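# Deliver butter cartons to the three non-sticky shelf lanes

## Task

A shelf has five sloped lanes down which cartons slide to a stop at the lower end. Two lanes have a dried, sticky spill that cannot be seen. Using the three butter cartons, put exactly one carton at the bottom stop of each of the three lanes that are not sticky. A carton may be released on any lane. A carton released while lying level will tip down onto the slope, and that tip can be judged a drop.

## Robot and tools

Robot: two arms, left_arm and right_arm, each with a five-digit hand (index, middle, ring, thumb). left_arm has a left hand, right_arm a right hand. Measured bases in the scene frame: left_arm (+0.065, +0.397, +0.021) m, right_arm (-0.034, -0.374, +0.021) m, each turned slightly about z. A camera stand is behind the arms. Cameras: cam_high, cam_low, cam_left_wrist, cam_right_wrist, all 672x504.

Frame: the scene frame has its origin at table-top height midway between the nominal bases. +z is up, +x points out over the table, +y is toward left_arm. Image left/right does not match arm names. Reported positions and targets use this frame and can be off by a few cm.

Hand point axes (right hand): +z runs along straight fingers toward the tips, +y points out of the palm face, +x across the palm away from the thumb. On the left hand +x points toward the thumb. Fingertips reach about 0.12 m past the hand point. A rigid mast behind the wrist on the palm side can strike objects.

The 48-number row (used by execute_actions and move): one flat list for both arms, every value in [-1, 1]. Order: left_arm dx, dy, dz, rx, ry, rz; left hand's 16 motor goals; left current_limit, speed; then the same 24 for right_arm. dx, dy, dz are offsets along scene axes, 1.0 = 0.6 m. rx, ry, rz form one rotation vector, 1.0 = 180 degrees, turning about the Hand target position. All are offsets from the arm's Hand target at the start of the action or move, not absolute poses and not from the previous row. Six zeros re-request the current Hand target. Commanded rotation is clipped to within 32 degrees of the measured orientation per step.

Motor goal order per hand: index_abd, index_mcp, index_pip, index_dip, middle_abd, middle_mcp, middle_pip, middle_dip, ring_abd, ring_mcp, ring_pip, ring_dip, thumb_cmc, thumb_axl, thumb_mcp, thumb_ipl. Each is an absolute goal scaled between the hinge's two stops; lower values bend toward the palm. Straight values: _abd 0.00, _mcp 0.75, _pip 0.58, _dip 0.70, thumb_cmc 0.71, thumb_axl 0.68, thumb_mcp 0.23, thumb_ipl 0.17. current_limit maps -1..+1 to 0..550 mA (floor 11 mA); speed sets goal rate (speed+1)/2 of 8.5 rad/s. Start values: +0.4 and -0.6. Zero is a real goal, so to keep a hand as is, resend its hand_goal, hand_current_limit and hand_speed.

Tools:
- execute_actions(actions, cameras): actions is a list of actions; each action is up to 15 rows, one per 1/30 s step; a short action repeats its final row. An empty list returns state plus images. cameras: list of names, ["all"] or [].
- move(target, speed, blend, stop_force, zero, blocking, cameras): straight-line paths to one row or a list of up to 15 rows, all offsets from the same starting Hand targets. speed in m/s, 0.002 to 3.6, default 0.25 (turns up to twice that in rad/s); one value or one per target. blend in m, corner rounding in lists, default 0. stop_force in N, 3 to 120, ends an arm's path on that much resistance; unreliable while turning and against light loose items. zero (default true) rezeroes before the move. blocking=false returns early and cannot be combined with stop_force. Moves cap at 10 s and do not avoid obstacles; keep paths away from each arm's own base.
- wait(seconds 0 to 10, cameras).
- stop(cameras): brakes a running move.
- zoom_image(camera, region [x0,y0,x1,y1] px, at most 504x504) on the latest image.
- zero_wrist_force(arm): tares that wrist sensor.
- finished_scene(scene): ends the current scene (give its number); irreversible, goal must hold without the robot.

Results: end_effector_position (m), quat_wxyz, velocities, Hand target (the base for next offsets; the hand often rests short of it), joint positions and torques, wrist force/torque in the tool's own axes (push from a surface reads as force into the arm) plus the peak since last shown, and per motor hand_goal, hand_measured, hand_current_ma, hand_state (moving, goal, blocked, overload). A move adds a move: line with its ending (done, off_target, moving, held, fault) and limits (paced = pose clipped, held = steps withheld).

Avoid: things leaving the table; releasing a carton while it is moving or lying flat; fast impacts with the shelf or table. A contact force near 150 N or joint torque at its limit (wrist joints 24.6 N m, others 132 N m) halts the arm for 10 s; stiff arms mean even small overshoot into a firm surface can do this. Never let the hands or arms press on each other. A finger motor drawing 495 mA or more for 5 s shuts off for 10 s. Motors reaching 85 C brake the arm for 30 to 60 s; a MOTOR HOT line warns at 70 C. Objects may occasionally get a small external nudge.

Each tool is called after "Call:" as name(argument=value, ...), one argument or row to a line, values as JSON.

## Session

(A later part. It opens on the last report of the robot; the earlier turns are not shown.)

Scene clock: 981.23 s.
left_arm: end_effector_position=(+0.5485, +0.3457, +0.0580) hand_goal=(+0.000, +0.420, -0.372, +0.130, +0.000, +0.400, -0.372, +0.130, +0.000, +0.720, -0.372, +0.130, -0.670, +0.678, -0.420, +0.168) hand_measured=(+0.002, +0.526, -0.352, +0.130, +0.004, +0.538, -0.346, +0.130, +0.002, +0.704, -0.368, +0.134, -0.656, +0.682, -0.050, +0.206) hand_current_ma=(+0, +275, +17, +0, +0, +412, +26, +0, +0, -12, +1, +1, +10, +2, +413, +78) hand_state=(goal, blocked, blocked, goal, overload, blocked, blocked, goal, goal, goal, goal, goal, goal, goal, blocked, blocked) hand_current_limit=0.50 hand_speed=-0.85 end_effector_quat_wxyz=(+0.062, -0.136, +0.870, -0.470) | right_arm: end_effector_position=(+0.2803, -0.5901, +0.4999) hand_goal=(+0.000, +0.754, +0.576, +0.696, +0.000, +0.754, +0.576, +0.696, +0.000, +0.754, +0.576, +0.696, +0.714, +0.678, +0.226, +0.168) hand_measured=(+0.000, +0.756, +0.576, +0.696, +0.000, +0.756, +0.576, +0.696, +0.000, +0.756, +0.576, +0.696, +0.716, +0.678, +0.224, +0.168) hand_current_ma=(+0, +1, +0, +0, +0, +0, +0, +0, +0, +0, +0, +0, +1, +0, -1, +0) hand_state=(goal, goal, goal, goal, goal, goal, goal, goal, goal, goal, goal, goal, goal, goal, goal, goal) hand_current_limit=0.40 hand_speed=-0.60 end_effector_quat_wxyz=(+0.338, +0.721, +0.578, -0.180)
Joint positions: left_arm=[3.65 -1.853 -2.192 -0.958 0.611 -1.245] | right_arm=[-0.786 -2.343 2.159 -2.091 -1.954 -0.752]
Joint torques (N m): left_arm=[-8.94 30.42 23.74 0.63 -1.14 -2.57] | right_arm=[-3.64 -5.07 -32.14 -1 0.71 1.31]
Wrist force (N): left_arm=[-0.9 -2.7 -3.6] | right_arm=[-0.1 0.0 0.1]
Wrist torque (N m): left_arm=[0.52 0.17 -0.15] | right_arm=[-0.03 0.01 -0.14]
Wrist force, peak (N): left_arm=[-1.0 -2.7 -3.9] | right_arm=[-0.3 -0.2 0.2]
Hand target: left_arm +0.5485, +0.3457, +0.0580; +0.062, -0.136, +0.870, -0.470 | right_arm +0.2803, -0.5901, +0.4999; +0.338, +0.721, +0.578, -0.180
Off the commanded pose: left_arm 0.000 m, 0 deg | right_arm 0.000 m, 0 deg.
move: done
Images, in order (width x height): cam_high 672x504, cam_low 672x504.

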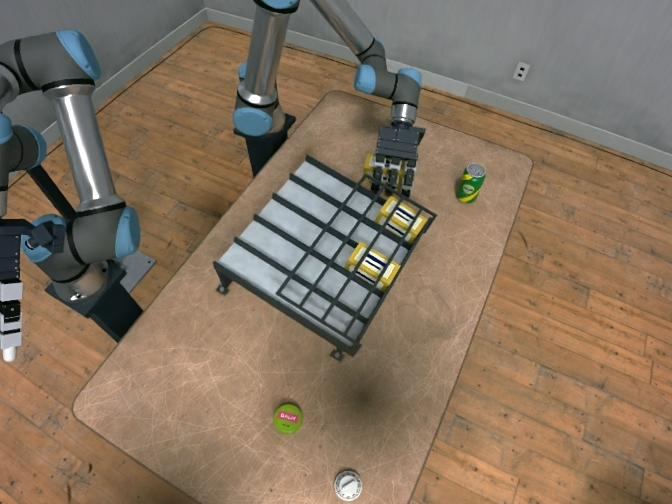

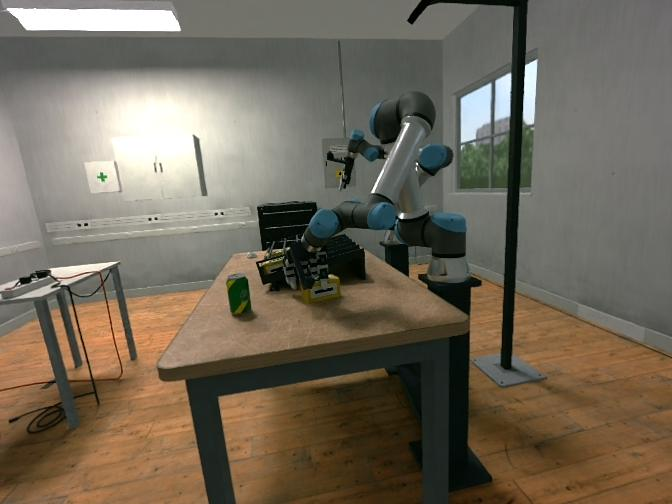

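Call:
move(
  target=[0,0,0.05,0,0,0, 0,0.42,-0.372,0.13,0,0.40,-0.372,0.13,0,0.72,-0.372,0.13,-0.67,0.677,-0.42,0.168,0.5,-0.85, 0,0,0,0,0,0, 0,0.754,0.576,0.696,0,0.754,0.576,0.696,0,0.754,0.576,0.696,0.714,0.678,0.226,0.168,0.4,-0.6],
  speed=0.06,
  cameras=["cam_high","cam_low"],
)

Call:
zoom_image(
  camera="cam_low",
  region=[275, 245, 355, 325],
)

Scene clock: 1023.20 s.
left_arm: end_effector_position=(+0.5486, +0.3457, +0.0881) hand_goal=(+0.000, +0.420, -0.372, +0.130, +0.000, +0.400, -0.372, +0.130, +0.000, +0.720, -0.372, +0.130, -0.670, +0.678, -0.420, +0.168) hand_measured=(+0.002, +0.508, -0.330, +0.152, -0.002, +0.514, -0.320, +0.160, +0.002, +0.704, -0.368, +0.134, -0.650, +0.684, -0.050, +0.206) hand_current_ma=(+0, +200, +56, +20, +0, +306, +76, +33, +0, -12, +1, +1, +17, +4, +412, +79) hand_state=(goal, blocked, blocked, blocked, overload, blocked, blocked, blocked, goal, goal, goal, goal, goal, goal, blocked, blocked) hand_current_limit=0.50 hand_speed=-0.85 end_effector_quat_wxyz=(+0.062, -0.136, +0.870, -0.470) | right_arm: end_effector_position=(+0.2803, -0.5901, +0.4999) hand_goal=(+0.000, +0.754, +0.576, +0.696, +0.000, +0.754, +0.576, +0.696, +0.000, +0.754, +0.576, +0.696, +0.714, +0.678, +0.226, +0.168) hand_measured=(+0.000, +0.756, +0.576, +0.696, +0.000, +0.756, +0.576, +0.696, +0.000, +0.756, +0.576, +0.696, +0.716, +0.678, +0.224, +0.168) hand_current_ma=(+0, +1, +0, +0, +0, +0, +0, +0, +0, +0, +0, +0, +1, +0, -1, +0) hand_state=(goal, goal, goal, goal, goal, goal, goal, goal, goal, goal, goal, goal, goal, goal, goal, goal) hand_current_limit=0.40 hand_speed=-0.60 end_effector_quat_wxyz=(+0.338, +0.721, +0.578, -0.180)
Joint positions: left_arm=[3.65 -1.788 -2.166 -1.048 0.611 -1.245] | right_arm=[-0.786 -2.343 2.159 -2.091 -1.954 -0.752]
Joint torques (N m): left_arm=[1.89 19.52 7.73 3.92 -2.5 2.77] | right_arm=[-3.15 -4.17 -33.12 -0.84 0.61 1.11]
Wrist force (N): left_arm=[-0.6 8.1 0.3] | right_arm=[0.0 0.1 -0.1]
Wrist torque (N m): left_arm=[0.85 0.11 -0.24] | right_arm=[0.00 0.00 -0.14]
Wrist force, peak (N): left_arm=[-0.7 9.1 0.3] | right_arm=[0.0 0.0 0.4]
Hand target: left_arm +0.5485, +0.3457, +0.0880; +0.062, -0.136, +0.870, -0.470 | right_arm +0.2803, -0.5901, +0.4999; +0.338, +0.721, +0.578, -0.180
Off the commanded pose: left_arm 0.000 m, 0 deg | right_arm 0.000 m, 0 deg.
move: done
Images, in order (width x height): cam_high 672x504, cam_low 672x504.

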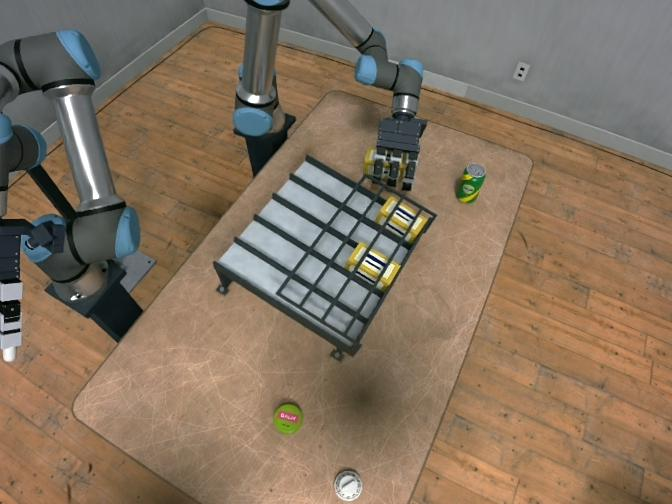

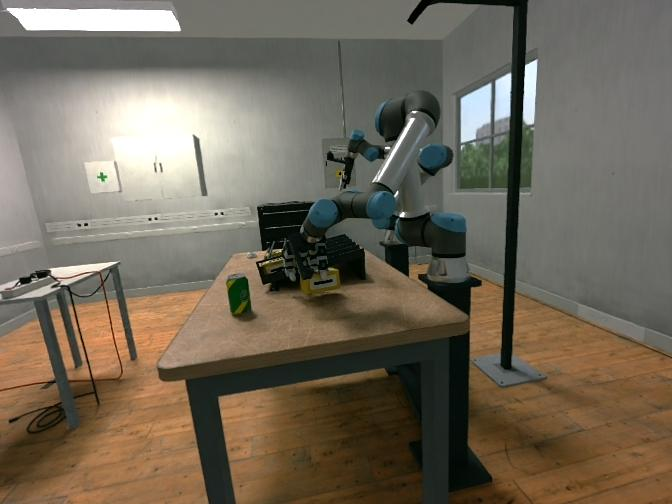

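Scaled by 6.300.

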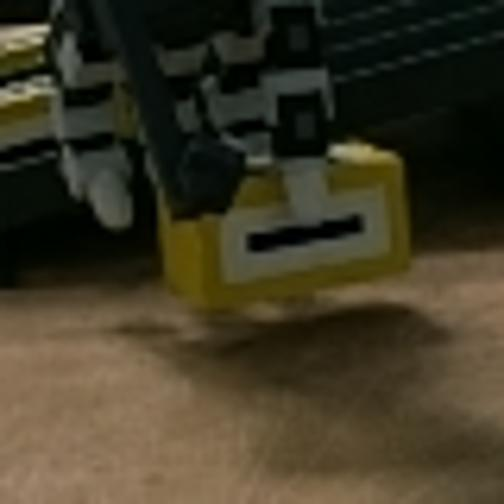

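Call:
move(
  target=[
    [0,0,0.32,0,0,0, 0,0.42,-0.372,0.13,0,0.40,-0.372,0.13,0,0.72,-0.372,0.13,-0.67,0.677,-0.42,0.168,0.5,-0.85, 0,0,0,0,0,0, 0,0.754,0.576,0.696,0,0.754,0.576,0.696,0,0.754,0.576,0.696,0.714,0.678,0.226,0.168,0.4,-0.6],
    [-0.1142,-0.2428,0.32,-0.0040,0.0698,-0.1328, 0,0.42,-0.372,0.13,0,0.40,-0.372,0.13,0,0.72,-0.372,0.13,-0.67,0.677,-0.42,0.168,0.5,-0.85, 0,0,0,0,0,0, 0,0.754,0.576,0.696,0,0.754,0.576,0.696,0,0.754,0.576,0.696,0.714,0.678,0.226,0.168,0.4,-0.6],
    [-0.2242,-0.7512,0.195,-0.0040,0.0698,-0.1328, 0,0.42,-0.372,0.13,0,0.40,-0.372,0.13,0,0.72,-0.372,0.13,-0.67,0.677,-0.42,0.168,0.5,-0.85, 0,0,0,0,0,0, 0,0.754,0.576,0.696,0,0.754,0.576,0.696,0,0.754,0.576,0.696,0.714,0.678,0.226,0.168,0.4,-0.6],
  ],
  speed=0.15,
  blend=[0.04,0.04,0],
  cameras=["cam_high","cam_low"],
)

Call:
zoom_image(
  camera="cam_high",
  region=[220, 150, 340, 270],
)

Call:
zoom_image(
  camera="cam_low",
  region=[250, 190, 370, 310],
)

Scene clock: 1047.67 s.
left_arm: end_effector_position=(+0.4140, -0.1050, +0.2050) hand_goal=(+0.000, +0.420, -0.372, +0.130, +0.000, +0.400, -0.372, +0.130, +0.000, +0.720, -0.372, +0.130, -0.670, +0.678, -0.420, +0.168) hand_measured=(+0.000, +0.502, -0.328, +0.154, -0.040, +0.512, -0.320, +0.162, +0.002, +0.704, -0.368, +0.134, -0.650, +0.684, -0.050, +0.206) hand_current_ma=(+0, +181, +59, +22, +0, +300, +78, +35, +0, -12, +1, +1, +17, +4, +412, +79) hand_state=(goal, blocked, blocked, blocked, overload, blocked, blocked, blocked, goal, goal, goal, goal, blocked, goal, blocked, blocked) hand_current_limit=0.50 hand_speed=-0.85 end_effector_quat_wxyz=(-0.132, -0.004, +0.878, -0.461) | right_arm: end_effector_position=(+0.2803, -0.5901, +0.4999) hand_goal=(+0.000, +0.754, +0.576, +0.696, +0.000, +0.754, +0.576, +0.696, +0.000, +0.754, +0.576, +0.696, +0.714, +0.678, +0.226, +0.168) hand_measured=(+0.000, +0.756, +0.576, +0.696, +0.000, +0.756, +0.576, +0.696, +0.000, +0.756, +0.576, +0.696, +0.716, +0.678, +0.224, +0.168) hand_current_ma=(+0, +1, +0, +0, +0, +0, +0, +0, +0, +0, +0, +0, +1, +0, -1, +0) hand_state=(goal, goal, goal, goal, goal, goal, goal, goal, goal, goal, goal, goal, goal, goal, goal, goal) hand_current_limit=0.40 hand_speed=-0.60 end_effector_quat_wxyz=(+0.338, +0.721, +0.578, -0.180)
Joint positions: left_arm=[2.699 -1.892 -1.851 -0.68 0.599 -2.199] | right_arm=[-0.786 -2.343 2.159 -2.091 -1.954 -0.752]
Joint torques (N m): left_arm=[0.39 33.11 13.48 3.38 -4.34 0.97] | right_arm=[-3.5 -4.85 -32.83 -0.61 0.59 1.19]
Wrist force (N): left_arm=[-2.4 7.9 0.5] | right_arm=[0.0 0.1 0.1]
Wrist torque (N m): left_arm=[0.79 0.18 -0.33] | right_arm=[-0.03 0.00 -0.14]
Wrist force, peak (N): left_arm=[-0.6 10.1 1.5] | right_arm=[-0.1 0.3 0.2]
Hand target: left_arm +0.4139, -0.1050, +0.2050; -0.132, -0.004, +0.878, -0.461 | right_arm +0.2803, -0.5901, +0.4999; +0.338, +0.721, +0.578, -0.180
Off the commanded pose: left_arm 0.000 m, 0 deg | right_arm 0.000 m, 0 deg.
move: done
Images, in order (width x height): cam_high 672x504, cam_low 672x504.

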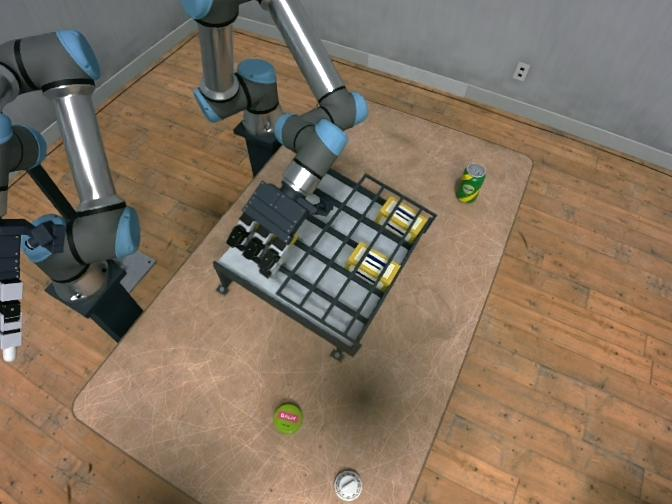

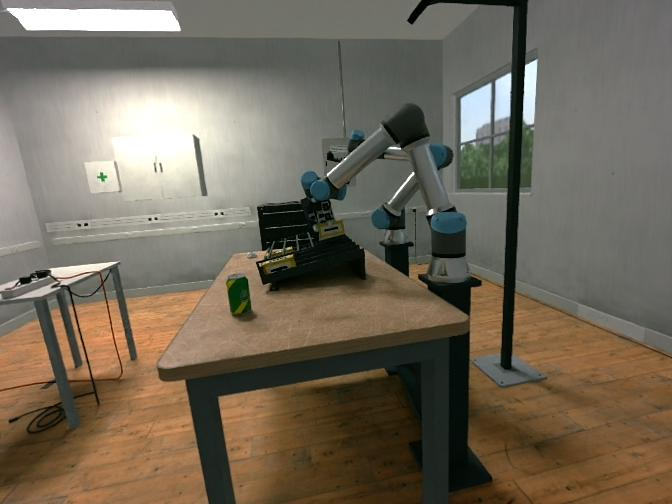

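Scaled by 4.200.

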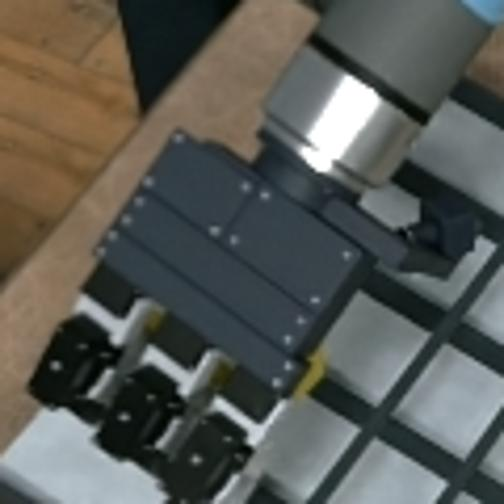

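Scaled by 4.200.

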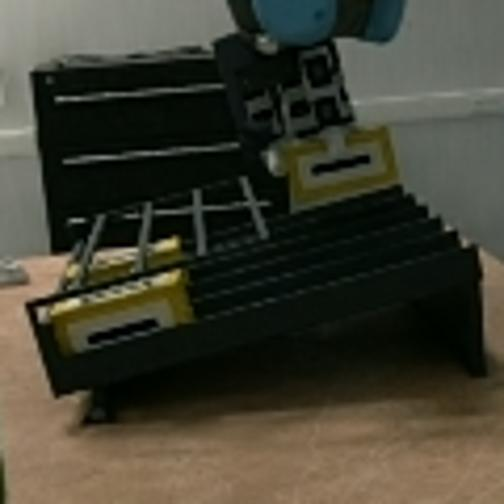

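Call:
zoom_image(
  camera="cam_low",
  region=[305, 205, 365, 265],
)

Call:
zoom_image(
  camera="cam_high",
  region=[220, 200, 310, 290],
)

Scaled by 8.400.

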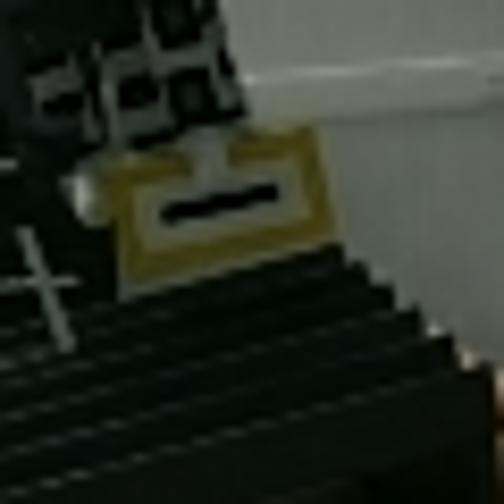

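Scaled by 5.600.

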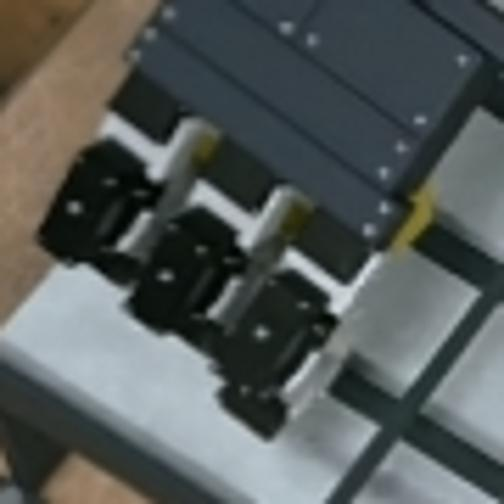

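Call:
execute_actions(
  actions=[
    [[0,0,0,0,0.0194,0, 0,0.42,-0.372,0.13,0,0.40,-0.372,0.13,0,0.72,-0.372,0.13,-0.67,0.677,-0.42,0.168,0.5,-0.85, 0,0,0,0,0,0, 0,0.754,0.576,0.696,0,0.754,0.576,0.696,0,0.754,0.576,0.696,0.714,0.678,0.226,0.168,0.4,-0.6]],
  ],
  cameras=["cam_high","cam_low","cam_left_wrist"],
)

Call:
zoom_image(
  camera="cam_low",
  region=[305, 205, 365, 265],
)

Call:
zoom_image(
  camera="cam_high",
  region=[260, 210, 320, 270],
)

Scene clock: 1091.40 s.
left_arm: end_effector_position=(+0.4140, -0.1050, +0.2050) hand_goal=(+0.000, +0.420, -0.372, +0.130, +0.000, +0.400, -0.372, +0.130, +0.000, +0.720, -0.372, +0.130, -0.670, +0.678, -0.420, +0.168) hand_measured=(+0.000, +0.500, -0.328, +0.154, -0.068, +0.512, -0.320, +0.162, +0.002, +0.704, -0.368, +0.134, -0.652, +0.684, -0.050, +0.206) hand_current_ma=(+0, +171, +59, +22, +0, +298, +79, +35, +0, -11, +1, +1, +15, +4, +413, +79) hand_state=(goal, blocked, blocked, blocked, overload, blocked, blocked, blocked, goal, goal, goal, goal, goal, goal, blocked, blocked) hand_current_limit=0.50 hand_speed=-0.85 end_effector_quat_wxyz=(-0.158, -0.018, +0.873, -0.460) | right_arm: end_effector_position=(+0.2803, -0.5901, +0.4999) hand_goal=(+0.000, +0.754, +0.576, +0.696, +0.000, +0.754, +0.576, +0.696, +0.000, +0.754, +0.576, +0.696, +0.714, +0.678, +0.226, +0.168) hand_measured=(+0.000, +0.756, +0.576, +0.696, +0.000, +0.756, +0.576, +0.696, +0.000, +0.756, +0.576, +0.696, +0.716, +0.678, +0.224, +0.168) hand_current_ma=(+0, +1, +0, +0, +0, +0, +0, +0, +0, +0, +0, +0, +1, +0, -1, +0) hand_state=(goal, goal, goal, goal, goal, goal, goal, goal, goal, goal, goal, goal, goal, goal, goal, goal) hand_current_limit=0.40 hand_speed=-0.60 end_effector_quat_wxyz=(+0.338, +0.721, +0.578, -0.180)
Joint positions: left_arm=[2.708 -1.907 -1.83 -0.743 0.571 -2.196] | right_arm=[-0.786 -2.343 2.159 -2.091 -1.954 -0.752]
Joint torques (N m): left_arm=[-10.38 41.79 12.86 0.91 -3 -3.05] | right_arm=[-2.47 -5.08 -32.39 -0.72 0.45 1.13]
Wrist force (N): left_arm=[-2.7 7.6 0.3] | right_arm=[0.1 -0.2 0.0]
Wrist torque (N m): left_arm=[0.74 0.18 -0.28] | right_arm=[-0.05 -0.02 -0.14]
Wrist force, peak (N): left_arm=[-2.7 8.7 0.6] | right_arm=[0.2 -0.2 0.4]
Hand target: left_arm +0.4139, -0.1050, +0.2050; -0.159, -0.018, +0.873, -0.460 | right_arm +0.2803, -0.5901, +0.4999; +0.338, +0.721, +0.578, -0.180
Off the commanded pose: left_arm 0.000 m, 0 deg | right_arm 0.000 m, 0 deg.
Step readings (end_effector_position of left_arm | right_arm):
0: (+0.4139, -0.1050, +0.2050) | (+0.2803, -0.5901, +0.4999)
1: (+0.4139, -0.1050, +0.2049) | (+0.2803, -0.5901, +0.4999)
2: (+0.4137, -0.1051, +0.2049) | (+0.2803, -0.5901, +0.4999)
4: (+0.4138, -0.1051, +0.2050) | (+0.2803, -0.5901, +0.4999)
8: (+0.4140, -0.1050, +0.2050) | (+0.2803, -0.5901, +0.4999)
15: (+0.4140, -0.1050, +0.2050) | (+0.2803, -0.5901, +0.4999)
Images, in order (width x height): cam_high 672x504, cam_low 672x504, cam_left_wrist 672x504.

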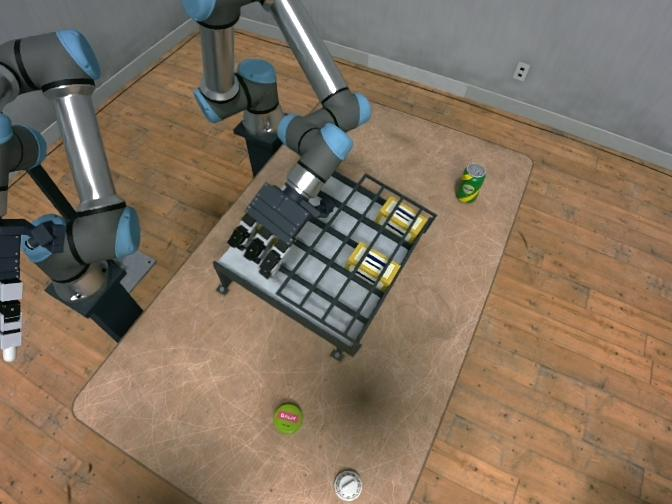

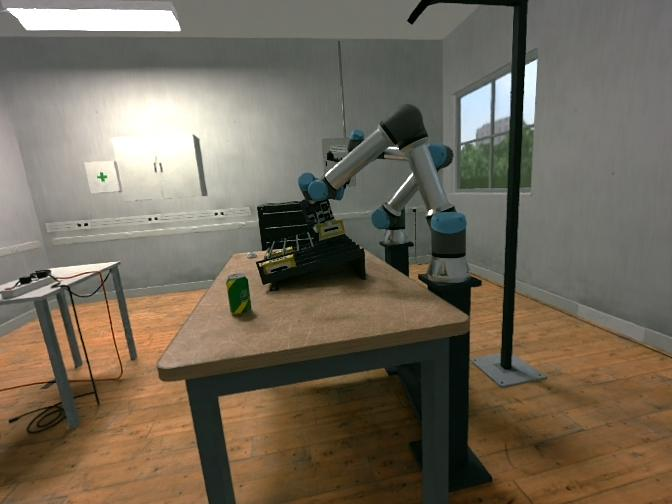

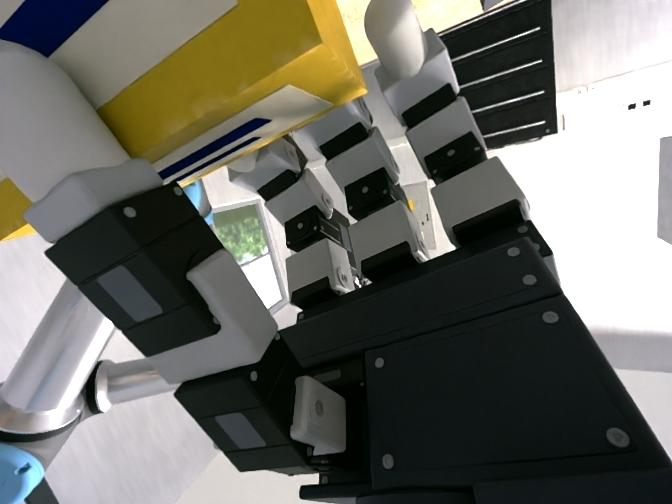

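Scaled by 8.400.

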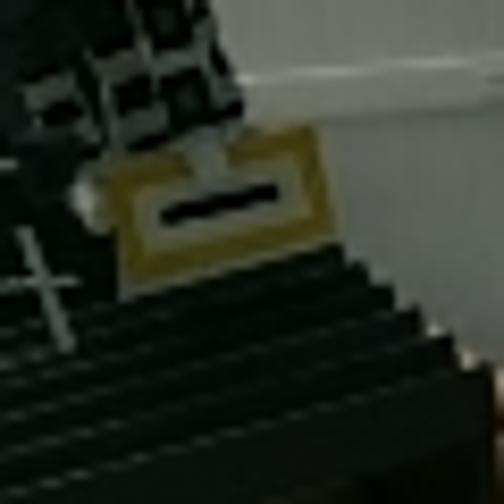

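Scaled by 8.400.

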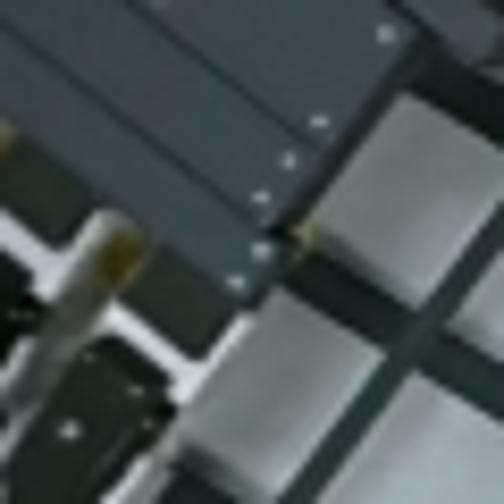

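Call:
execute_actions(
  actions=[
    [[0,0,0,0.0013,0.0153,0.0148, 0,0.42,-0.372,0.13,0,0.40,-0.372,0.13,0,0.72,-0.372,0.13,-0.67,0.677,-0.42,0.168,0.5,-0.85, 0,0,0,0,0,0, 0,0.754,0.576,0.696,0,0.754,0.576,0.696,0,0.754,0.576,0.696,0.714,0.678,0.226,0.168,0.4,-0.6]],
    [[0,0,0,0.0013,0.0153,0.0148, 0,0.42,-0.372,0.13,0,0.40,-0.372,0.13,0,0.72,-0.372,0.13,-0.67,0.677,-0.42,0.168,0.5,-0.85, 0,0,0,0,0,0, 0,0.754,0.576,0.696,0,0.754,0.576,0.696,0,0.754,0.576,0.696,0.714,0.678,0.226,0.168,0.4,-0.6]],
  ],
  cameras=["cam_high","cam_low"],
)

Call:
zoom_image(
  camera="cam_low",
  region=[305, 205, 365, 265],
)

Call:
zoom_image(
  camera="cam_high",
  region=[220, 190, 320, 290],
)

Scene clock: 1192.90 s.
left_arm: end_effector_position=(+0.4139, -0.1050, +0.2049) hand_goal=(+0.000, +0.420, -0.372, +0.130, +0.000, +0.400, -0.372, +0.130, +0.000, +0.720, -0.372, +0.130, -0.670, +0.678, -0.420, +0.168) hand_measured=(-0.002, +0.496, -0.328, +0.154, -0.114, +0.512, -0.318, +0.162, +0.002, +0.706, -0.368, +0.134, -0.658, +0.684, -0.050, +0.206) hand_current_ma=(+0, +157, +59, +22, +0, +297, +80, +36, +0, -10, +1, +1, +8, +4, +413, +79) hand_state=(goal, blocked, blocked, blocked, overload, blocked, blocked, blocked, goal, goal, goal, goal, goal, goal, blocked, blocked) hand_current_limit=0.50 hand_speed=-0.85 end_effector_quat_wxyz=(-0.179, -0.082, +0.865, -0.462) | right_arm: end_effector_position=(+0.2803, -0.5901, +0.4999) hand_goal=(+0.000, +0.754, +0.576, +0.696, +0.000, +0.754, +0.576, +0.696, +0.000, +0.754, +0.576, +0.696, +0.714, +0.678, +0.226, +0.168) hand_measured=(+0.000, +0.756, +0.576, +0.696, +0.000, +0.756, +0.576, +0.696, +0.000, +0.756, +0.576, +0.696, +0.716, +0.678, +0.224, +0.168) hand_current_ma=(+0, +1, +0, +0, +0, +0, +0, +0, +0, +0, +0, +0, +1, +0, -1, +0) hand_state=(goal, goal, goal, goal, goal, goal, goal, goal, goal, goal, goal, goal, goal, goal, goal, goal) hand_current_limit=0.40 hand_speed=-0.60 end_effector_quat_wxyz=(+0.338, +0.721, +0.578, -0.180)
Joint positions: left_arm=[2.724 -1.924 -1.845 -0.67 0.557 -2.352] | right_arm=[-0.786 -2.343 2.159 -2.091 -1.954 -0.752]
Joint torques (N m): left_arm=[-10 40.58 31.94 2.37 0.09 -2.98] | right_arm=[-2.14 -4.3 -31.95 -0.73 0.49 1.28]
Wrist force (N): left_arm=[-3.1 7.7 0.2] | right_arm=[0.1 0.3 -0.2]
Wrist torque (N m): left_arm=[0.79 0.14 -0.28] | right_arm=[0.03 -0.01 -0.13]
Wrist force, peak (N): left_arm=[-3.0 9.1 0.4] | right_arm=[0.3 0.1 0.3]
Hand target: left_arm +0.4139, -0.1050, +0.2050; -0.179, -0.082, +0.865, -0.462 | right_arm +0.2803, -0.5901, +0.4999; +0.338, +0.721, +0.578, -0.180
Off the commanded pose: left_arm 0.000 m, 0 deg | right_arm 0.000 m, 0 deg.
Step readings (end_effector_position of left_arm | right_arm):
0: (+0.4139, -0.1050, +0.2050) | (+0.2803, -0.5901, +0.4999)
1: (+0.4139, -0.1050, +0.2050) | (+0.2803, -0.5901, +0.4999)
2: (+0.4138, -0.1051, +0.2051) | (+0.2803, -0.5901, +0.4999)
4: (+0.4138, -0.1051, +0.2051) | (+0.2803, -0.5901, +0.4999)
8: (+0.4139, -0.1050, +0.2050) | (+0.2803, -0.5901, +0.4999)
15: (+0.4139, -0.1049, +0.2049) | (+0.2803, -0.5901, +0.4999)
16: (+0.4139, -0.1050, +0.2049) | (+0.2803, -0.5901, +0.4999)
17: (+0.4140, -0.1050, +0.2051) | (+0.2803, -0.5901, +0.4999)
19: (+0.4140, -0.1051, +0.2052) | (+0.2803, -0.5901, +0.4999)
23: (+0.4139, -0.1050, +0.2050) | (+0.2803, -0.5901, +0.4999)
30: (+0.4139, -0.1049, +0.2049) | (+0.2803, -0.5901, +0.4999)
Images, in order (width x height): cam_high 672x504, cam_low 672x504.

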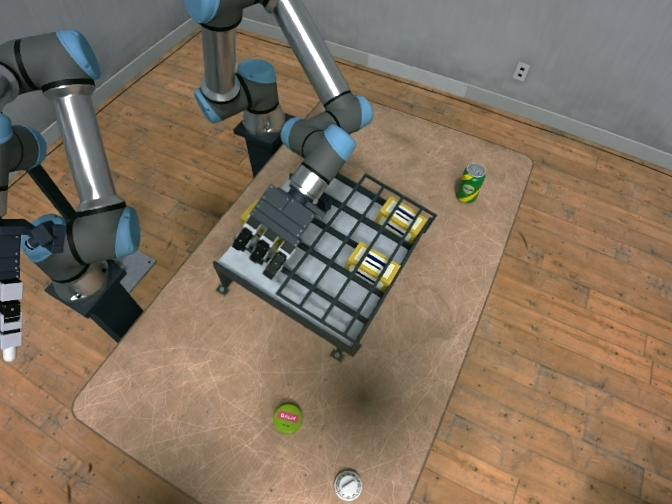

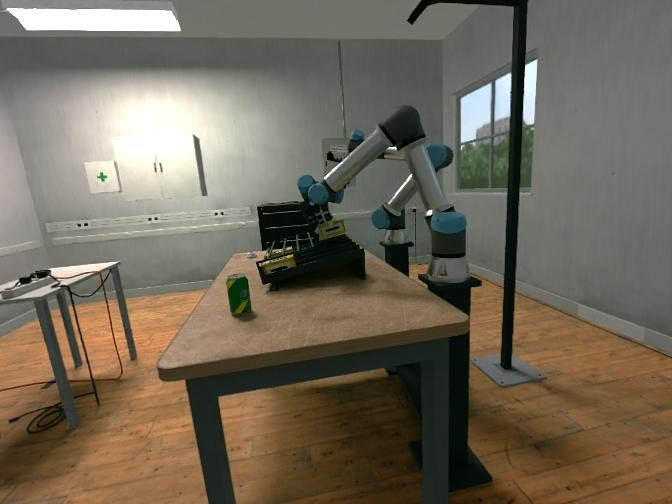

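Scaled by 8.400.

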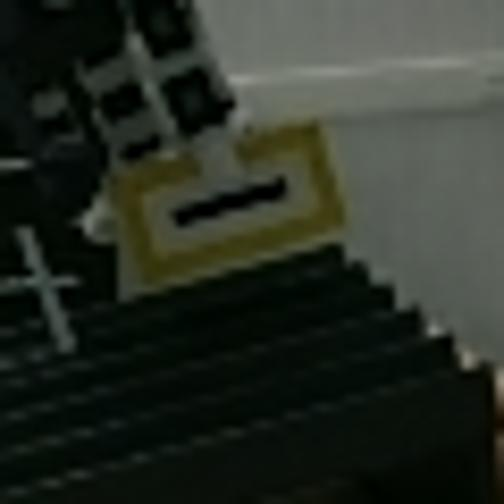

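Scaled by 5.040.

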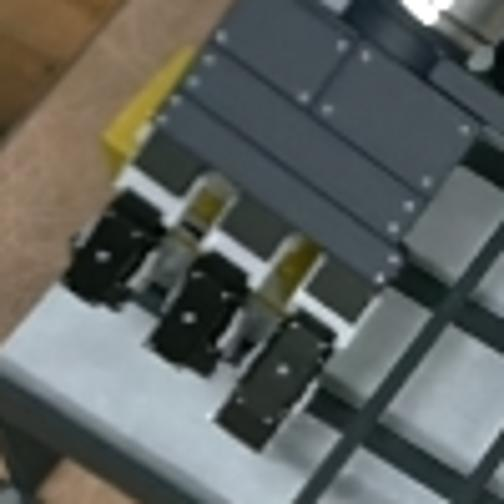

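Call:
zoom_image(
  camera="cam_high",
  region=[235, 195, 285, 245],
)

Scaled by 10.080.

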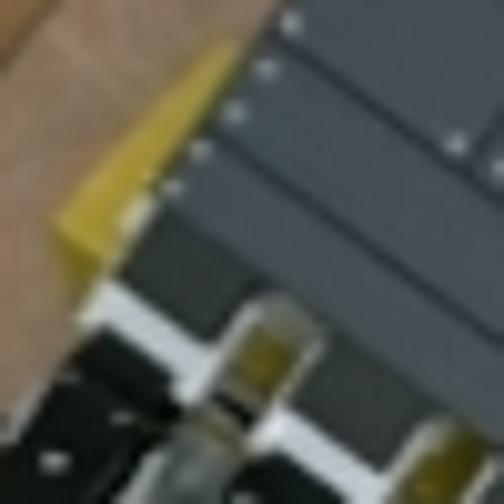

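Call:
execute_actions(
  actions=[
    [[0.004,0,0,0,0,0.0222, 0,0.42,-0.372,0.13,0,0.40,-0.372,0.13,0,0.72,-0.372,0.13,-0.67,0.677,-0.42,0.168,0.5,-0.85, 0,0,0,0,0,0, 0,0.754,0.576,0.696,0,0.754,0.576,0.696,0,0.754,0.576,0.696,0.714,0.678,0.226,0.168,0.4,-0.6]],
    [[0.004,0,0,0,0,0.0222, 0,0.42,-0.372,0.13,0,0.40,-0.372,0.13,0,0.72,-0.372,0.13,-0.67,0.677,-0.42,0.168,0.5,-0.85, 0,0,0,0,0,0, 0,0.754,0.576,0.696,0,0.754,0.576,0.696,0,0.754,0.576,0.696,0.714,0.678,0.226,0.168,0.4,-0.6]],
  ],
  cameras=["cam_high","cam_low"],
)

Call:
zoom_image(
  camera="cam_low",
  region=[305, 205, 365, 265],
)

Call:
zoom_image(
  camera="cam_high",
  region=[235, 190, 305, 260],
)

Scene clock: 1260.23 s.
left_arm: end_effector_position=(+0.4187, -0.1050, +0.2050) hand_goal=(+0.000, +0.420, -0.372, +0.130, +0.000, +0.400, -0.372, +0.130, +0.000, +0.720, -0.372, +0.130, -0.670, +0.678, -0.420, +0.168) hand_measured=(-0.002, +0.494, -0.328, +0.154, -0.122, +0.512, -0.318, +0.162, +0.002, +0.706, -0.368, +0.134, -0.660, +0.684, -0.050, +0.206) hand_current_ma=(+0, +153, +59, +22, +0, +296, +81, +36, +0, -10, +1, +1, +6, +4, +413, +79) hand_state=(goal, blocked, blocked, blocked, overload, blocked, blocked, blocked, goal, goal, goal, goal, goal, goal, blocked, blocked) hand_current_limit=0.50 hand_speed=-0.85 end_effector_quat_wxyz=(-0.146, -0.142, +0.857, -0.474) | right_arm: end_effector_position=(+0.2803, -0.5901, +0.4999) hand_goal=(+0.000, +0.754, +0.576, +0.696, +0.000, +0.754, +0.576, +0.696, +0.000, +0.754, +0.576, +0.696, +0.714, +0.678, +0.226, +0.168) hand_measured=(+0.000, +0.756, +0.576, +0.696, +0.000, +0.756, +0.576, +0.696, +0.000, +0.756, +0.576, +0.696, +0.716, +0.678, +0.224, +0.168) hand_current_ma=(+0, +1, +0, +0, +0, +0, +0, +0, +0, +0, +0, +0, +1, +0, -1, +0) hand_state=(goal, goal, goal, goal, goal, goal, goal, goal, goal, goal, goal, goal, goal, goal, goal, goal) hand_current_limit=0.40 hand_speed=-0.60 end_effector_quat_wxyz=(+0.338, +0.721, +0.578, -0.180)
Joint positions: left_arm=[2.732 -1.922 -1.904 -0.426 0.604 -2.576] | right_arm=[-0.786 -2.343 2.159 -2.091 -1.954 -0.752]
Joint torques (N m): left_arm=[-9.9 41.38 31.16 4.37 -4.08 -3.03] | right_arm=[-3.5 -3.51 -33.05 -0.43 0.49 1.15]
Wrist force (N): left_arm=[-2.8 7.7 0.4] | right_arm=[-0.2 0.2 0.1]
Wrist torque (N m): left_arm=[0.77 0.10 -0.24] | right_arm=[-0.01 0.02 -0.15]
Wrist force, peak (N): left_arm=[-3.0 8.5 0.2] | right_arm=[-0.4 -0.2 0.0]
Hand target: left_arm +0.4187, -0.1050, +0.2050; -0.146, -0.142, +0.857, -0.474 | right_arm +0.2803, -0.5901, +0.4999; +0.338, +0.721, +0.578, -0.180
Off the commanded pose: left_arm 0.000 m, 0 deg | right_arm 0.000 m, 0 deg.
Step readings (end_effector_position of left_arm | right_arm):
0: (+0.4139, -0.1050, +0.2050) | (+0.2803, -0.5901, +0.4999)
1: (+0.4140, -0.1051, +0.2050) | (+0.2803, -0.5901, +0.4999)
2: (+0.4145, -0.1052, +0.2052) | (+0.2803, -0.5901, +0.4999)
4: (+0.4159, -0.1051, +0.2054) | (+0.2803, -0.5901, +0.4999)
8: (+0.4165, -0.1050, +0.2050) | (+0.2803, -0.5901, +0.4999)
15: (+0.4163, -0.1049, +0.2049) | (+0.2803, -0.5901, +0.4999)
16: (+0.4164, -0.1050, +0.2050) | (+0.2803, -0.5901, +0.4999)
17: (+0.4170, -0.1052, +0.2052) | (+0.2803, -0.5901, +0.4999)
19: (+0.4184, -0.1052, +0.2054) | (+0.2803, -0.5901, +0.4999)
23: (+0.4189, -0.1050, +0.2050) | (+0.2803, -0.5901, +0.4999)
30: (+0.4188, -0.1049, +0.2049) | (+0.2803, -0.5901, +0.4999)
Images, in order (width x height): cam_high 672x504, cam_low 672x504.

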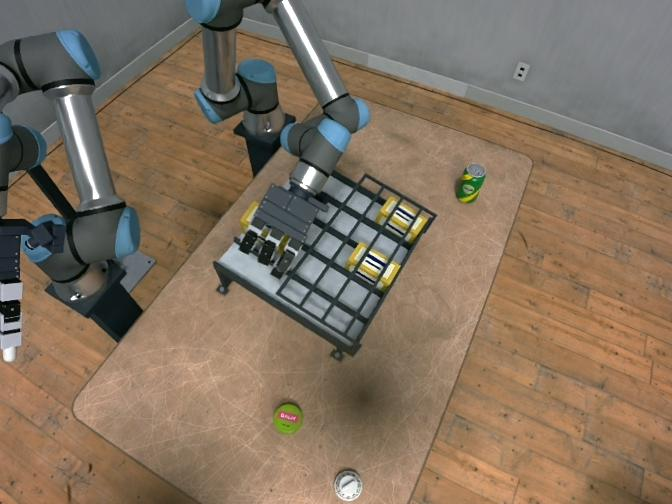

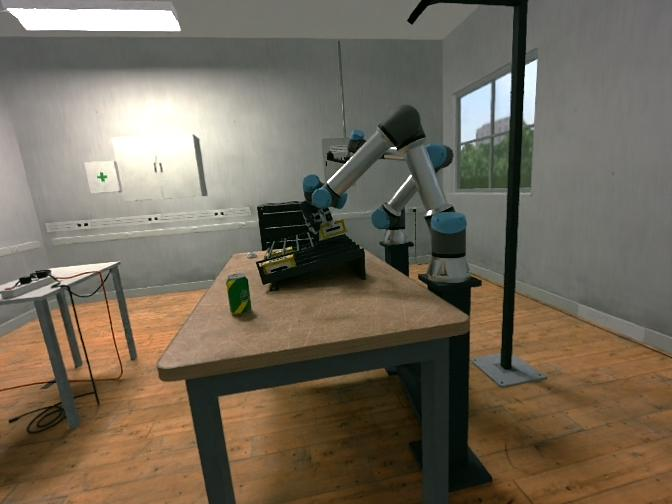

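Scaled by 8.400.

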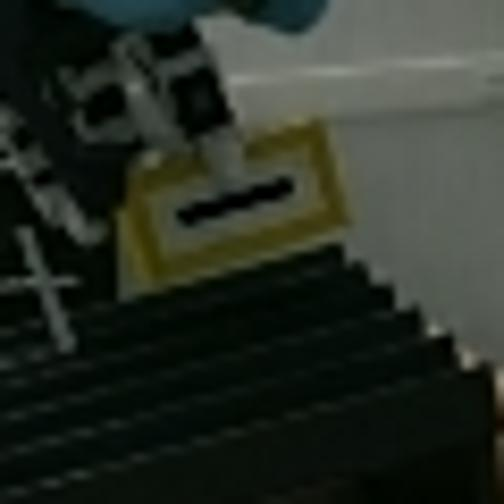

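Scaled by 7.200.

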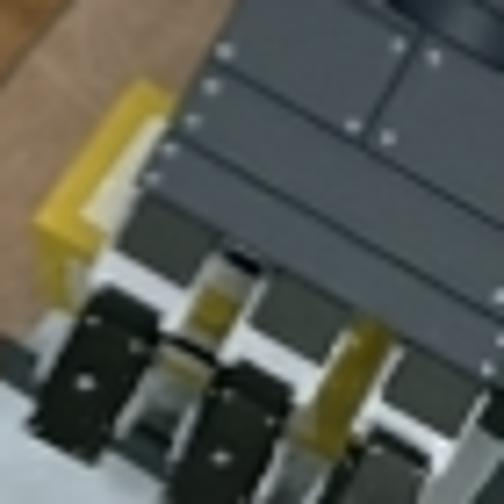

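Call:
move(
  target=[0,0.0067,-0.0917,0,0,0, 0,0.42,-0.372,0.13,0,0.40,-0.372,0.13,0,0.72,-0.372,0.13,-0.67,0.677,-0.42,0.168,0.5,-0.85, 0,0,0,0,0,0, 0,0.754,0.576,0.696,0,0.754,0.576,0.696,0,0.754,0.576,0.696,0.714,0.678,0.226,0.168,0.4,-0.6],
  speed=0.03,
  stop_force=5,
  cameras=["cam_high","cam_low"],
)

Call:
zoom_image(
  camera="cam_low",
  region=[305, 205, 365, 265],
)

Call:
zoom_image(
  camera="cam_high",
  region=[235, 190, 305, 260],
)

Scene clock: 1280.30 s.
left_arm: end_effector_position=(+0.4187, -0.1027, +0.1736) hand_goal=(+0.000, +0.420, -0.372, +0.130, +0.000, +0.400, -0.372, +0.130, +0.000, +0.720, -0.372, +0.130, -0.670, +0.678, -0.420, +0.168) hand_measured=(-0.002, +0.494, -0.328, +0.154, -0.126, +0.512, -0.318, +0.162, +0.030, +0.714, -0.372, +0.132, -0.660, +0.684, -0.050, +0.206) hand_current_ma=(+0, +153, +59, +22, +0, +296, +82, +36, +25, -2, +0, +1, +6, +4, +413, +79) hand_state=(goal, blocked, blocked, blocked, overload, blocked, blocked, blocked, blocked, goal, goal, goal, goal, goal, blocked, blocked) hand_current_limit=0.50 hand_speed=-0.85 end_effector_quat_wxyz=(-0.146, -0.142, +0.857, -0.474) | right_arm: end_effector_position=(+0.2803, -0.5901, +0.4999) hand_goal=(+0.000, +0.754, +0.576, +0.696, +0.000, +0.754, +0.576, +0.696, +0.000, +0.754, +0.576, +0.696, +0.714, +0.678, +0.226, +0.168) hand_measured=(+0.000, +0.756, +0.576, +0.696, +0.000, +0.756, +0.576, +0.696, +0.000, +0.756, +0.576, +0.696, +0.716, +0.678, +0.224, +0.168) hand_current_ma=(+0, +1, +0, +0, +0, +0, +0, +0, +0, +0, +0, +0, +1, +0, -1, +0) hand_state=(goal, goal, goal, goal, goal, goal, goal, goal, goal, goal, goal, goal, goal, goal, goal, goal) hand_current_limit=0.40 hand_speed=-0.60 end_effector_quat_wxyz=(+0.338, +0.721, +0.578, -0.180)
Joint positions: left_arm=[2.736 -1.97 -1.935 -0.351 0.602 -2.57] | right_arm=[-0.786 -2.343 2.159 -2.091 -1.954 -0.752]
Joint torques (N m): left_arm=[-9.47 29.52 30.67 4.58 0.75 -2.98] | right_arm=[-2.84 -4.44 -32.84 -0.63 0.44 1.32]
Wrist force (N): left_arm=[-1.5 8.8 1.2] | right_arm=[0.2 0.2 -0.1]
Wrist torque (N m): left_arm=[0.88 0.19 -0.27] | right_arm=[0.01 -0.02 -0.12]
Wrist force, peak (N): left_arm=[-1.3 8.9 1.3] | right_arm=[-0.2 0.1 0.4]
Hand target: left_arm +0.4187, -0.1027, +0.1736; -0.146, -0.142, +0.857, -0.474 (not the last commanded pose) | right_arm +0.2803, -0.5901, +0.4999; +0.338, +0.721, +0.578, -0.180
Off the commanded pose: left_arm 0.024 m, 0 deg | right_arm 0.000 m, 0 deg.
move: contact (left_arm)
Images, in order (width x height): cam_high 672x504, cam_low 672x504.

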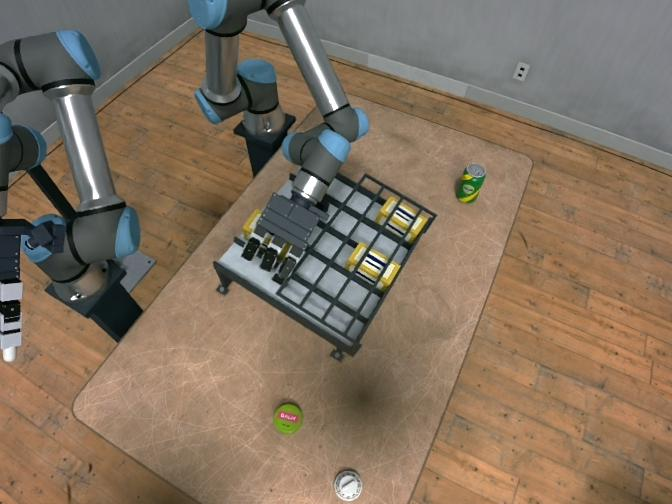

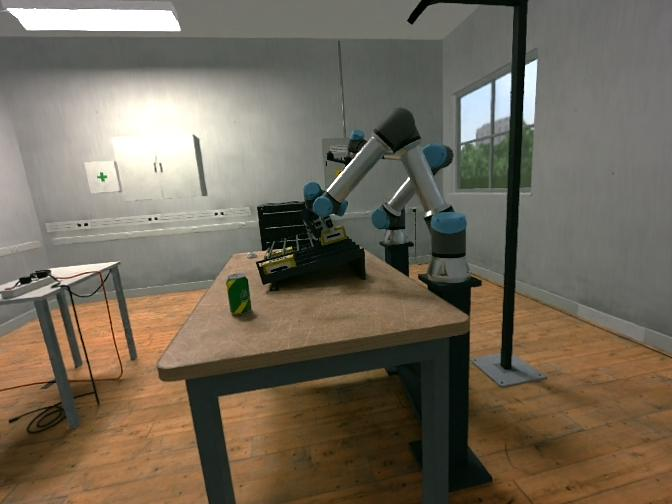

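Scaled by 8.400.

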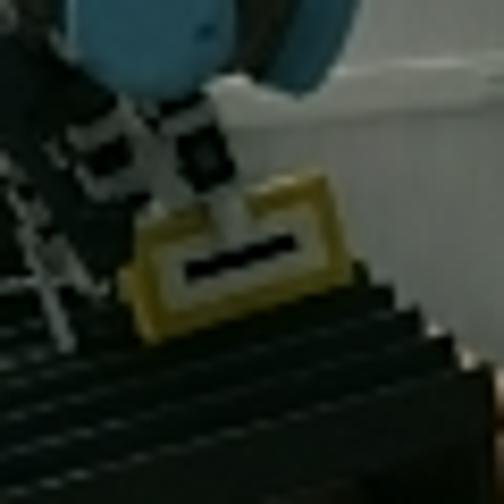

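Scaled by 7.200.

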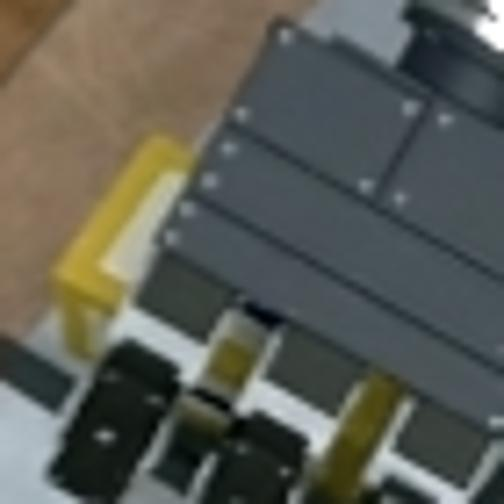

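Call:
move(
  target=[0,0,0.0333,0,0,0, 0,0.42,-0.372,0.13,0,0.40,-0.372,0.13,0,0.98,0.5,0.70,-0.67,0.677,-0.42,0.168,0.5,-0.85, 0,0,0,0,0,0, 0,0.754,0.576,0.696,0,0.754,0.576,0.696,0,0.754,0.576,0.696,0.714,0.678,0.226,0.168,0.4,-0.6],
  speed=0.05,
)

Call:
move(
  target=[0,0.003,-0.0733,0,0,0, 0,0.42,-0.372,0.13,0,0.40,-0.372,0.13,0,0.98,0.5,0.70,-0.67,0.677,-0.42,0.168,0.5,-0.85, 0,0,0,0,0,0, 0,0.754,0.576,0.696,0,0.754,0.576,0.696,0,0.754,0.576,0.696,0.714,0.678,0.226,0.168,0.4,-0.6],
  speed=0.03,
  stop_force=5,
  cameras=["cam_high","cam_low"],
)

Call:
zoom_image(
  camera="cam_low",
  region=[305, 205, 365, 265],
)

Call:
zoom_image(
  camera="cam_high",
  region=[235, 190, 305, 260],
)

Scene clock: 1304.73 s.
left_arm: end_effector_position=(+0.4187, -0.1027, +0.1936) hand_goal=(+0.000, +0.420, -0.372, +0.130, +0.000, +0.400, -0.372, +0.130, +0.000, +0.980, +0.500, +0.700, -0.670, +0.678, -0.420, +0.168) hand_measured=(-0.002, +0.494, -0.328, +0.154, -0.126, +0.512, -0.318, +0.162, +0.002, +0.960, +0.492, +0.696, -0.660, +0.684, -0.050, +0.206) hand_current_ma=(+0, +153, +59, +22, +0, +296, +82, +36, +0, -19, -4, -1, +6, +4, +413, +79) hand_state=(goal, blocked, blocked, blocked, overload, blocked, blocked, blocked, goal, blocked, goal, goal, goal, goal, blocked, blocked) hand_current_limit=0.50 hand_speed=-0.85 end_effector_quat_wxyz=(-0.146, -0.142, +0.857, -0.474) | right_arm: end_effector_position=(+0.2803, -0.5901, +0.4999) hand_goal=(+0.000, +0.754, +0.576, +0.696, +0.000, +0.754, +0.576, +0.696, +0.000, +0.754, +0.576, +0.696, +0.714, +0.678, +0.226, +0.168) hand_measured=(+0.000, +0.756, +0.576, +0.696, +0.000, +0.756, +0.576, +0.696, +0.000, +0.756, +0.576, +0.696, +0.716, +0.678, +0.224, +0.168) hand_current_ma=(+0, +1, +0, +0, +0, +0, +0, +0, +0, +0, +0, +0, +1, +0, -1, +0) hand_state=(goal, goal, goal, goal, goal, goal, goal, goal, goal, goal, goal, goal, goal, goal, goal, goal) hand_current_limit=0.40 hand_speed=-0.60 end_effector_quat_wxyz=(+0.338, +0.721, +0.578, -0.180)
Joint positions: left_arm=[2.736 -1.936 -1.919 -0.402 0.602 -2.57] | right_arm=[-0.786 -2.343 2.159 -2.091 -1.954 -0.752]
Joint torques (N m): left_arm=[-6.11 27.71 10.89 4.49 -2.69 2.51] | right_arm=[-1.83 -4.34 -31.91 -0.71 0.42 1.24]
Wrist force (N): left_arm=[-2.8 7.7 0.4] | right_arm=[0.1 0.1 0.0]
Wrist torque (N m): left_arm=[0.78 0.08 -0.29] | right_arm=[-0.01 -0.02 -0.12]
Wrist force, peak (N): left_arm=[-1.7 10.0 1.2] | right_arm=[-0.3 0.1 0.2]
Hand target: left_arm +0.4187, -0.1027, +0.1936; -0.146, -0.142, +0.857, -0.474 | right_arm +0.2803, -0.5901, +0.4999; +0.338, +0.721, +0.578, -0.180
Off the commanded pose: left_arm 0.000 m, 0 deg | right_arm 0.000 m, 0 deg.
move: done

Scene clock: 1307.07 s.
left_arm: end_effector_position=(+0.4187, -0.1011, +0.1537) hand_goal=(+0.000, +0.420, -0.372, +0.130, +0.000, +0.400, -0.372, +0.130, +0.000, +0.980, +0.500, +0.700, -0.670, +0.678, -0.420, +0.168) hand_measured=(-0.002, +0.492, -0.328, +0.154, -0.126, +0.512, -0.314, +0.162, +0.010, +0.998, +0.518, +0.700, -0.668, +0.682, -0.050, +0.206) hand_current_ma=(+0, +144, +59, +22, +0, +296, +91, +34, +4, +16, +14, +0, +1, +2, +413, +79) hand_state=(goal, blocked, blocked, blocked, overload, blocked, blocked, blocked, goal, goal, goal, goal, goal, goal, blocked, blocked) hand_current_limit=0.50 hand_speed=-0.85 end_effector_quat_wxyz=(-0.146, -0.141, +0.857, -0.474) | right_arm: end_effector_position=(+0.2803, -0.5901, +0.4999) hand_goal=(+0.000, +0.754, +0.576, +0.696, +0.000, +0.754, +0.576, +0.696, +0.000, +0.754, +0.576, +0.696, +0.714, +0.678, +0.226, +0.168) hand_measured=(+0.000, +0.756, +0.576, +0.696, +0.000, +0.756, +0.576, +0.696, +0.000, +0.756, +0.576, +0.696, +0.716, +0.678, +0.224, +0.168) hand_current_ma=(+0, +1, +0, +0, +0, +0, +0, +0, +0, +0, +0, +0, +1, +0, -1, +0) hand_state=(goal, goal, goal, goal, goal, goal, goal, goal, goal, goal, goal, goal, goal, goal, goal, goal) hand_current_limit=0.40 hand_speed=-0.60 end_effector_quat_wxyz=(+0.338, +0.721, +0.578, -0.180)
Joint positions: left_arm=[2.739 -2.003 -1.953 -0.305 0.601 -2.565] | right_arm=[-0.786 -2.343 2.159 -2.091 -1.954 -0.752]
Joint torques (N m): left_arm=[-9.71 28.37 28.99 4.13 0.63 -3.21] | right_arm=[-1.61 -3.96 -32.59 -0.82 0.51 1.22]
Wrist force (N): left_arm=[-2.9 6.9 1.3] | right_arm=[0.1 0.0 0.2]
Wrist torque (N m): left_arm=[0.94 0.16 -0.24] | right_arm=[-0.04 -0.02 -0.13]
Wrist force, peak (N): left_arm=[-3.0 8.3 0.5] | right_arm=[-0.3 0.1 0.3]
Hand target: left_arm +0.4187, -0.1011, +0.1536; -0.146, -0.141, +0.857, -0.474 (not the last commanded pose) | right_arm +0.2803, -0.5901, +0.4999; +0.338, +0.721, +0.578, -0.180
Off the commanded pose: left_arm 0.004 m, 0 deg | right_arm 0.000 m, 0 deg.
move: contact (left_arm)
Images, in order (width x height): cam_high 672x504, cam_low 672x504.

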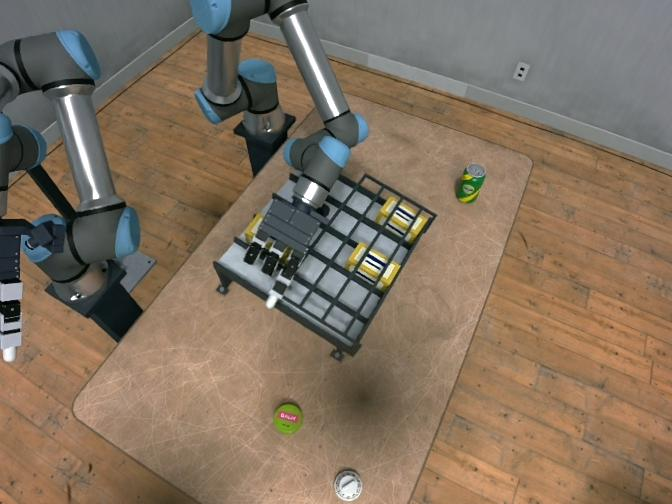

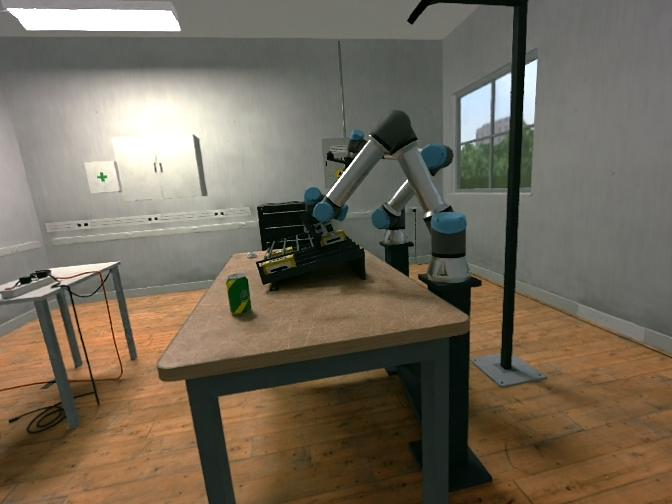

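Scaled by 8.400.

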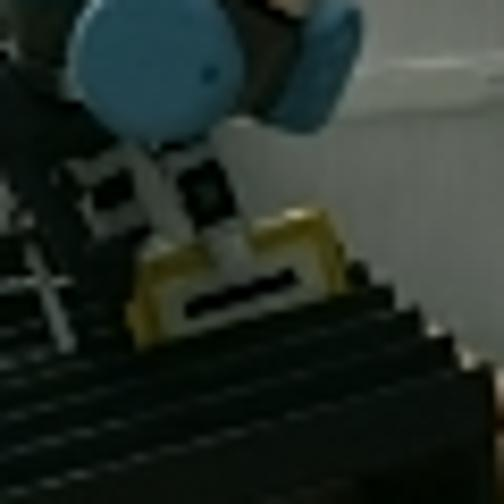

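Scaled by 7.200.

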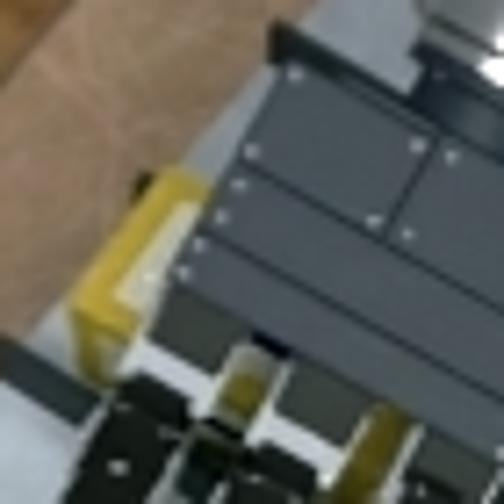

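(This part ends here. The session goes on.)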